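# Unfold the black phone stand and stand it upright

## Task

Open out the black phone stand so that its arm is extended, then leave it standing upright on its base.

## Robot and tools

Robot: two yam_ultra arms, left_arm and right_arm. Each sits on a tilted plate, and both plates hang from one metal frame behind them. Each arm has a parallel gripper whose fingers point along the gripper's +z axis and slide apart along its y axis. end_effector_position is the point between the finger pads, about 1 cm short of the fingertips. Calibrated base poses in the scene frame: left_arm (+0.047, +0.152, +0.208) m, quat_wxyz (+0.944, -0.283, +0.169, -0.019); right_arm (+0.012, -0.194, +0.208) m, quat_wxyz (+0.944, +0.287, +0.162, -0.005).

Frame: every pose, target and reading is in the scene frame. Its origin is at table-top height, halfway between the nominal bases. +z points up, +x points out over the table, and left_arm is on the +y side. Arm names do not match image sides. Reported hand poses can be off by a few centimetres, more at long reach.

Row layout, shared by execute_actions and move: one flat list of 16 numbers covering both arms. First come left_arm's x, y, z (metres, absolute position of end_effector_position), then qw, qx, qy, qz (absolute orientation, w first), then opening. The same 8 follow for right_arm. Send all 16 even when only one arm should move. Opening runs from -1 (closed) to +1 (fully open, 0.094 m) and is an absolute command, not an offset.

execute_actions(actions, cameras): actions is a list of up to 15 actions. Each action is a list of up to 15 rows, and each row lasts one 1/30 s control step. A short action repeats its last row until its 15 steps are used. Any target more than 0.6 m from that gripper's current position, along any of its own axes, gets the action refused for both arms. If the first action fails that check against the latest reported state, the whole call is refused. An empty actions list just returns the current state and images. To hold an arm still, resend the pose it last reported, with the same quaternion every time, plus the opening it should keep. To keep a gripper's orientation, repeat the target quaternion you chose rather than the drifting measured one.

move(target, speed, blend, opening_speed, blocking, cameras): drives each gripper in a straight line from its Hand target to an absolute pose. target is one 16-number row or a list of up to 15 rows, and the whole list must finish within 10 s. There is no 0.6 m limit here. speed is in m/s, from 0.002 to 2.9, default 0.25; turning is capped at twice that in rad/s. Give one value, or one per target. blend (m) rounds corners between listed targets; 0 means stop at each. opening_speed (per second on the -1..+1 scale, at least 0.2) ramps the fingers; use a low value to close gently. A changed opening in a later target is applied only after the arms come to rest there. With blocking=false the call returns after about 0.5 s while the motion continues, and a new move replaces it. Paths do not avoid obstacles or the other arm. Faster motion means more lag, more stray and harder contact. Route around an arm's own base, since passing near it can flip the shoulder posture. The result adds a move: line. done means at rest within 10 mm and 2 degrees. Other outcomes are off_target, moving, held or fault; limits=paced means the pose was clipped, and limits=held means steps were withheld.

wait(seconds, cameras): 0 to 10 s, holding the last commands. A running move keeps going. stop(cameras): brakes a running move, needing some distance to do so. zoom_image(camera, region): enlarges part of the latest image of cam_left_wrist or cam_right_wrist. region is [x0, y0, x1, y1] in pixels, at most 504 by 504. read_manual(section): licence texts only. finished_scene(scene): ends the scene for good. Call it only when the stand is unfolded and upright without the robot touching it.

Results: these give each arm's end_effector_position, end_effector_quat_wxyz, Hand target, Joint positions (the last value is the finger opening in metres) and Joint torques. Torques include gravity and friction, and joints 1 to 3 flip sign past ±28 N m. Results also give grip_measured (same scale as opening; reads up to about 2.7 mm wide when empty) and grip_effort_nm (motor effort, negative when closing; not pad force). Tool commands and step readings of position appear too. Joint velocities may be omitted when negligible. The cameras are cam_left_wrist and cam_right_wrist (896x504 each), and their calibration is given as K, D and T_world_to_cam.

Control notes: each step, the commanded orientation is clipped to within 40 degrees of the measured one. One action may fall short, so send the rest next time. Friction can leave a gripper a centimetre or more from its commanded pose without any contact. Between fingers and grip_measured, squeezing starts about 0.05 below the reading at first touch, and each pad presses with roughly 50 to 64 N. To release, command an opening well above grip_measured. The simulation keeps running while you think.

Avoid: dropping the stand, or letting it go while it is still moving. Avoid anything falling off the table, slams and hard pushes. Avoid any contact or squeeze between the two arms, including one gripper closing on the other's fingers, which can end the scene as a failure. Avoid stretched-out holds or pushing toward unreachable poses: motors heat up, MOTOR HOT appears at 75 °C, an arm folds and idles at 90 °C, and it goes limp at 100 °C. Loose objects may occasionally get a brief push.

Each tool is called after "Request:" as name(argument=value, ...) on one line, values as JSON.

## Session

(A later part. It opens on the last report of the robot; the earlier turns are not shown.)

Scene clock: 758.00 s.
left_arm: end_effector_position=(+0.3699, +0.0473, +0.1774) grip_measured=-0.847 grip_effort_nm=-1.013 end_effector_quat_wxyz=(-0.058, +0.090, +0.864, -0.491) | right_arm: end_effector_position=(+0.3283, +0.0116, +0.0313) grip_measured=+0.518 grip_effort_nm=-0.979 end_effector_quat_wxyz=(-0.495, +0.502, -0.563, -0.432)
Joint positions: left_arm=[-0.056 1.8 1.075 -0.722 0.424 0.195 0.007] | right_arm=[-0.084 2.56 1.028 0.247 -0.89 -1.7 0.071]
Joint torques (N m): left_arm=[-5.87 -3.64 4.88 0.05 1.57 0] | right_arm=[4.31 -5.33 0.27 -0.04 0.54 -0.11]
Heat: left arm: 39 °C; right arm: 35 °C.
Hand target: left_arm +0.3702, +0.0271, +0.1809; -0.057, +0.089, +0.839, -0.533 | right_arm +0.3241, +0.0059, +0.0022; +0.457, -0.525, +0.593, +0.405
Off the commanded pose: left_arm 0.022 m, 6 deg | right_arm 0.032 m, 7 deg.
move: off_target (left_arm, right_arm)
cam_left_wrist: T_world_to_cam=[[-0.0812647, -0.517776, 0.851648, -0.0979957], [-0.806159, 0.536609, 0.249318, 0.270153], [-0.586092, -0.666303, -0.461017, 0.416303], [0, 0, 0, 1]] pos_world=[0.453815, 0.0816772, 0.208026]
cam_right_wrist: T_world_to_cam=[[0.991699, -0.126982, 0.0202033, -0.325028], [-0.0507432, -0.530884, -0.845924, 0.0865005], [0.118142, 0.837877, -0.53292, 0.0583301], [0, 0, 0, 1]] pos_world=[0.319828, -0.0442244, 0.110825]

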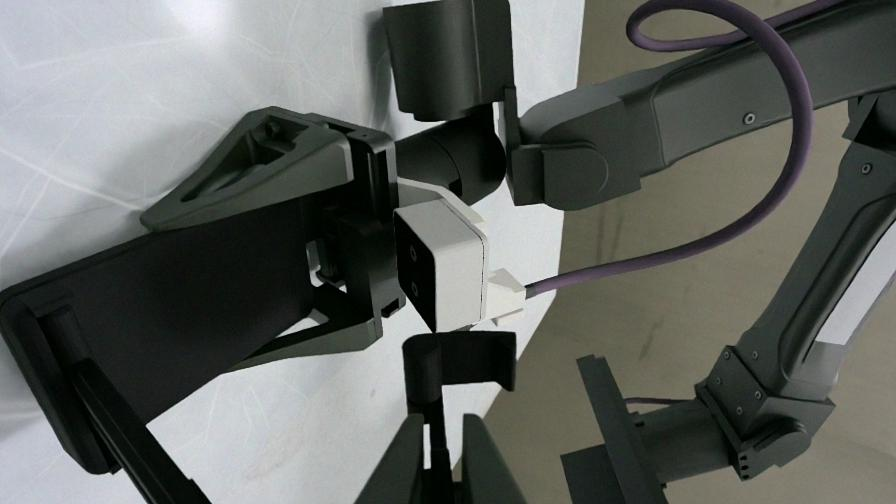

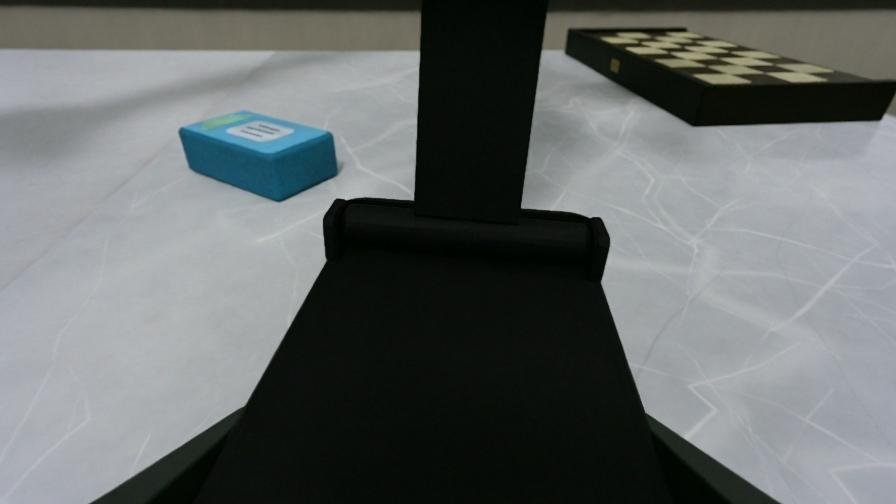

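Request:
move(target=[[0.370,0.040,0.178,-0.056,0.088,0.862,-0.496,-0.5,0.325,0.008,0.003,0.456,-0.526,0.594,0.404,0.1],[0.370,0.13,0.225,-0.056,0.088,0.862,-0.496,0.2,0.325,0.008,0.003,0.456,-0.526,0.594,0.404,0.1]], speed=0.08, opening_speed=0.5)

Scene clock: 764.23 s.
left_arm: end_effector_position=(+0.3609, +0.1247, +0.2159) grip_measured=+0.199 grip_effort_nm=0.081 end_effector_quat_wxyz=(-0.080, +0.089, +0.863, -0.490) | right_arm: end_effector_position=(+0.3284, +0.0115, +0.0313) grip_measured=+0.517 grip_effort_nm=-0.984 end_effector_quat_wxyz=(-0.494, +0.502, -0.563, -0.432)
Joint positions: left_arm=[0.091 1.651 1.195 -1.099 0.428 0.349 0.056] | right_arm=[-0.084 2.559 1.028 0.246 -0.889 -1.7 0.071]
Joint torques (N m): left_arm=[-3.37 -9.76 7.38 -0.86 0.7 0.13] | right_arm=[4.75 -5.72 -0.1 0.02 0.53 -0.06]
Heat: left arm: 40 °C; right arm: 34 °C.
Hand target: left_arm +0.3698, +0.1300, +0.2250; -0.056, +0.088, +0.862, -0.496 | right_arm +0.3244, +0.0061, +0.0049; +0.457, -0.525, +0.593, +0.405
Off the commanded pose: left_arm 0.014 m, 3 deg | right_arm 0.029 m, 7 deg.
move: off_target (left_arm, right_arm); target 2's new opening was sent with left_arm's hand 0.014 m and 3 deg from that target
cam_left_wrist: T_world_to_cam=[[-0.0577601, -0.520605, 0.851842, -0.0996637], [-0.784729, 0.551143, 0.283623, 0.194737], [-0.617142, -0.652083, -0.440368, 0.485333], [0, 0, 0, 1]] pos_world=[0.446579, 0.157264, 0.243391]
cam_right_wrist: T_world_to_cam=[[0.991717, -0.126849, 0.0201519, -0.325122], [-0.0508443, -0.5318, -0.845342, 0.0864359], [0.117948, 0.837316, -0.533845, 0.0584605], [0, 0, 0, 1]] pos_world=[0.319929, -0.0442248, 0.110829]

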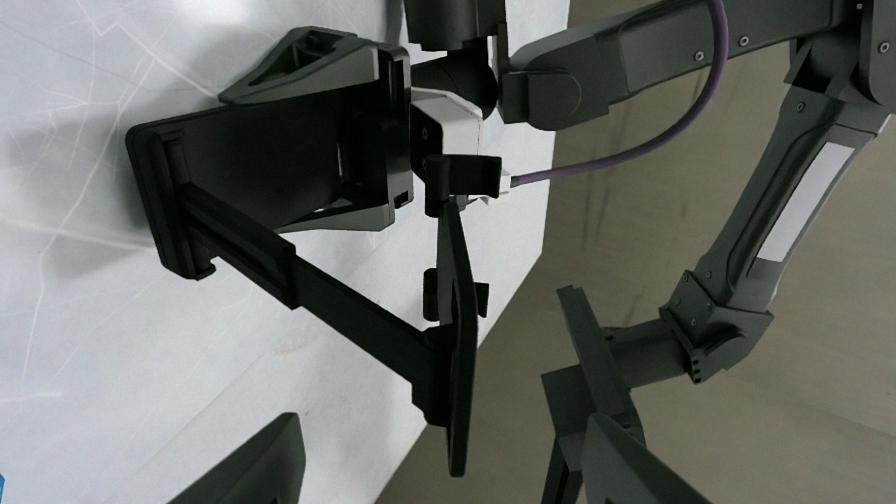

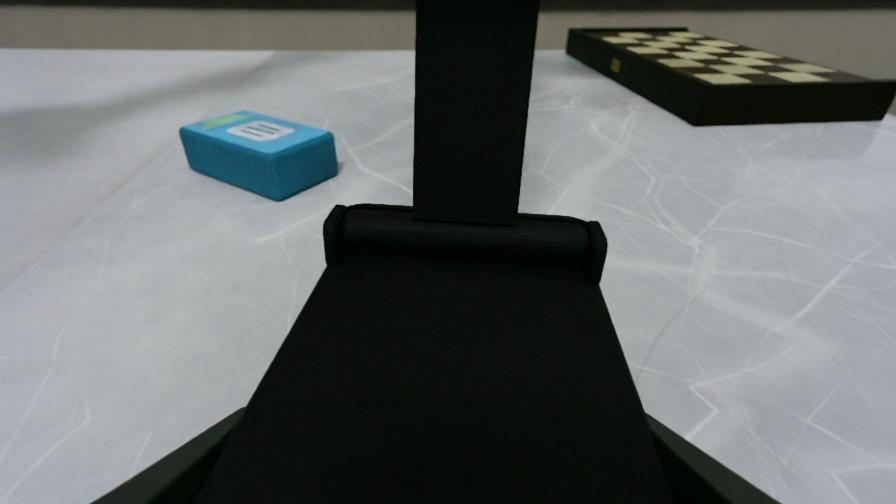

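Request:
move(target=[[0.370,0.13,0.225,-0.056,0.088,0.862,-0.496,0.2,0.327,0.010,0.028,0.473,-0.499,0.594,0.404,0.95],[0.370,0.16,0.26,-0.056,0.088,0.862,-0.496,0.2,0.305,-0.15,0.055,0.456,-0.526,0.594,0.404,0.95]], speed=0.1, opening_speed=0.4)

Scene clock: 771.37 s.
left_arm: end_effector_position=(+0.3617, +0.1537, +0.2494) grip_measured=+0.199 grip_effort_nm=0.081 end_effector_quat_wxyz=(-0.083, +0.089, +0.862, -0.491) | right_arm: end_effector_position=(+0.3039, -0.1466, +0.0490) grip_measured=+0.947 grip_effort_nm=0.188 end_effector_quat_wxyz=(-0.433, +0.515, -0.625, -0.395)
Joint positions: left_arm=[0.118 1.591 1.299 -1.282 0.429 0.38 0.056] | right_arm=[-0.44 2.128 0.928 -0.363 -0.774 -2.079 0.091]
Joint torques (N m): left_arm=[-3.06 -10.15 8.12 -0.98 0.72 0.13] | right_arm=[3.48 -9.09 -0.61 -1.01 -0.69 -0.15]
Heat: left arm: 42 °C; right arm: 35 °C.
Hand target: left_arm +0.3697, +0.1600, +0.2599; -0.056, +0.088, +0.862, -0.496 | right_arm +0.3052, -0.1494, +0.0550; +0.439, -0.514, +0.623, +0.394
Off the commanded pose: left_arm 0.015 m, 3 deg | right_arm 0.007 m, 5 deg.
joint sent to its limit (right arm) — joint 6 (wrist roll), lower limit. The joint targets are off in orientation, not in position.
move: off_target (left_arm, right_arm)
cam_left_wrist: T_world_to_cam=[[-0.0552326, -0.518665, 0.853192, -0.114589], [-0.78152, 0.554279, 0.28636, 0.167511], [-0.621431, -0.650969, -0.435961, 0.51975], [0, 0, 0, 1]] pos_world=[0.447573, 0.18606, 0.276389]
cam_right_wrist: T_world_to_cam=[[0.986638, -0.158654, -0.037079, -0.321534], [-0.134328, -0.663307, -0.736193, 0.0167798], [0.092205, 0.731336, -0.675755, 0.202367], [0, 0, 0, 1]] pos_world=[0.300832, -0.187881, 0.137182]

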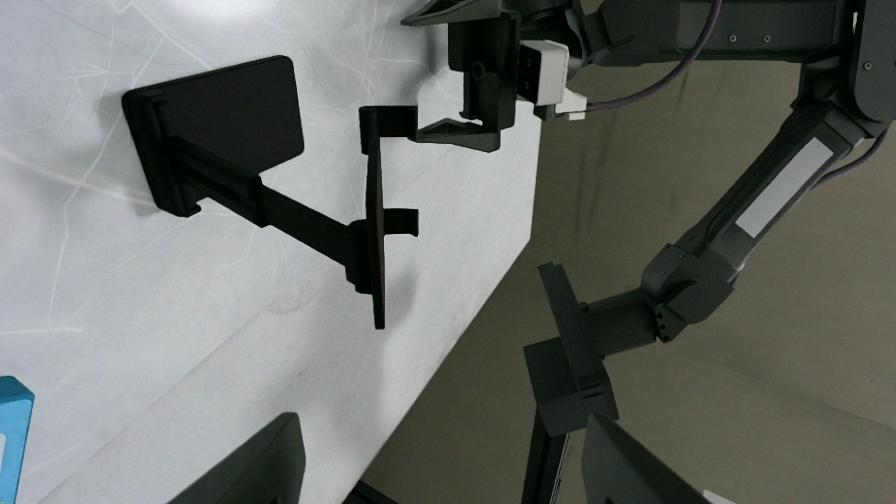

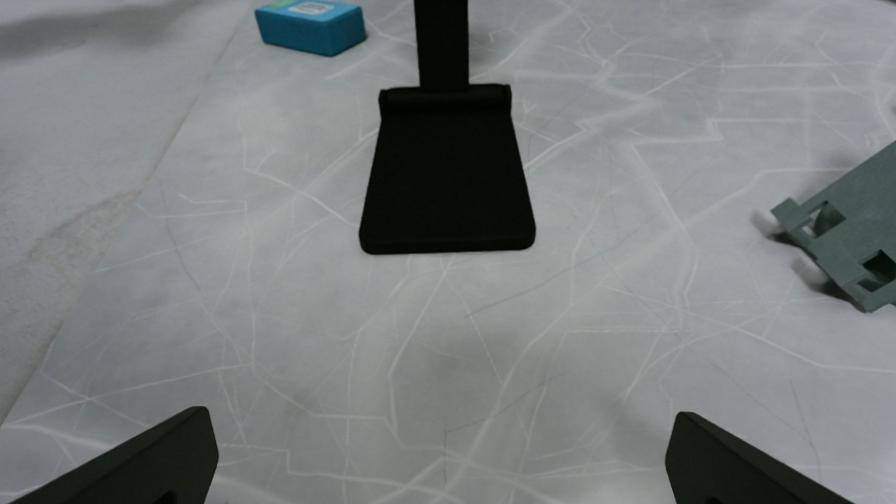

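Standing free.

Request:
finished_scene(scene=1)

The scene is finished: the task was done.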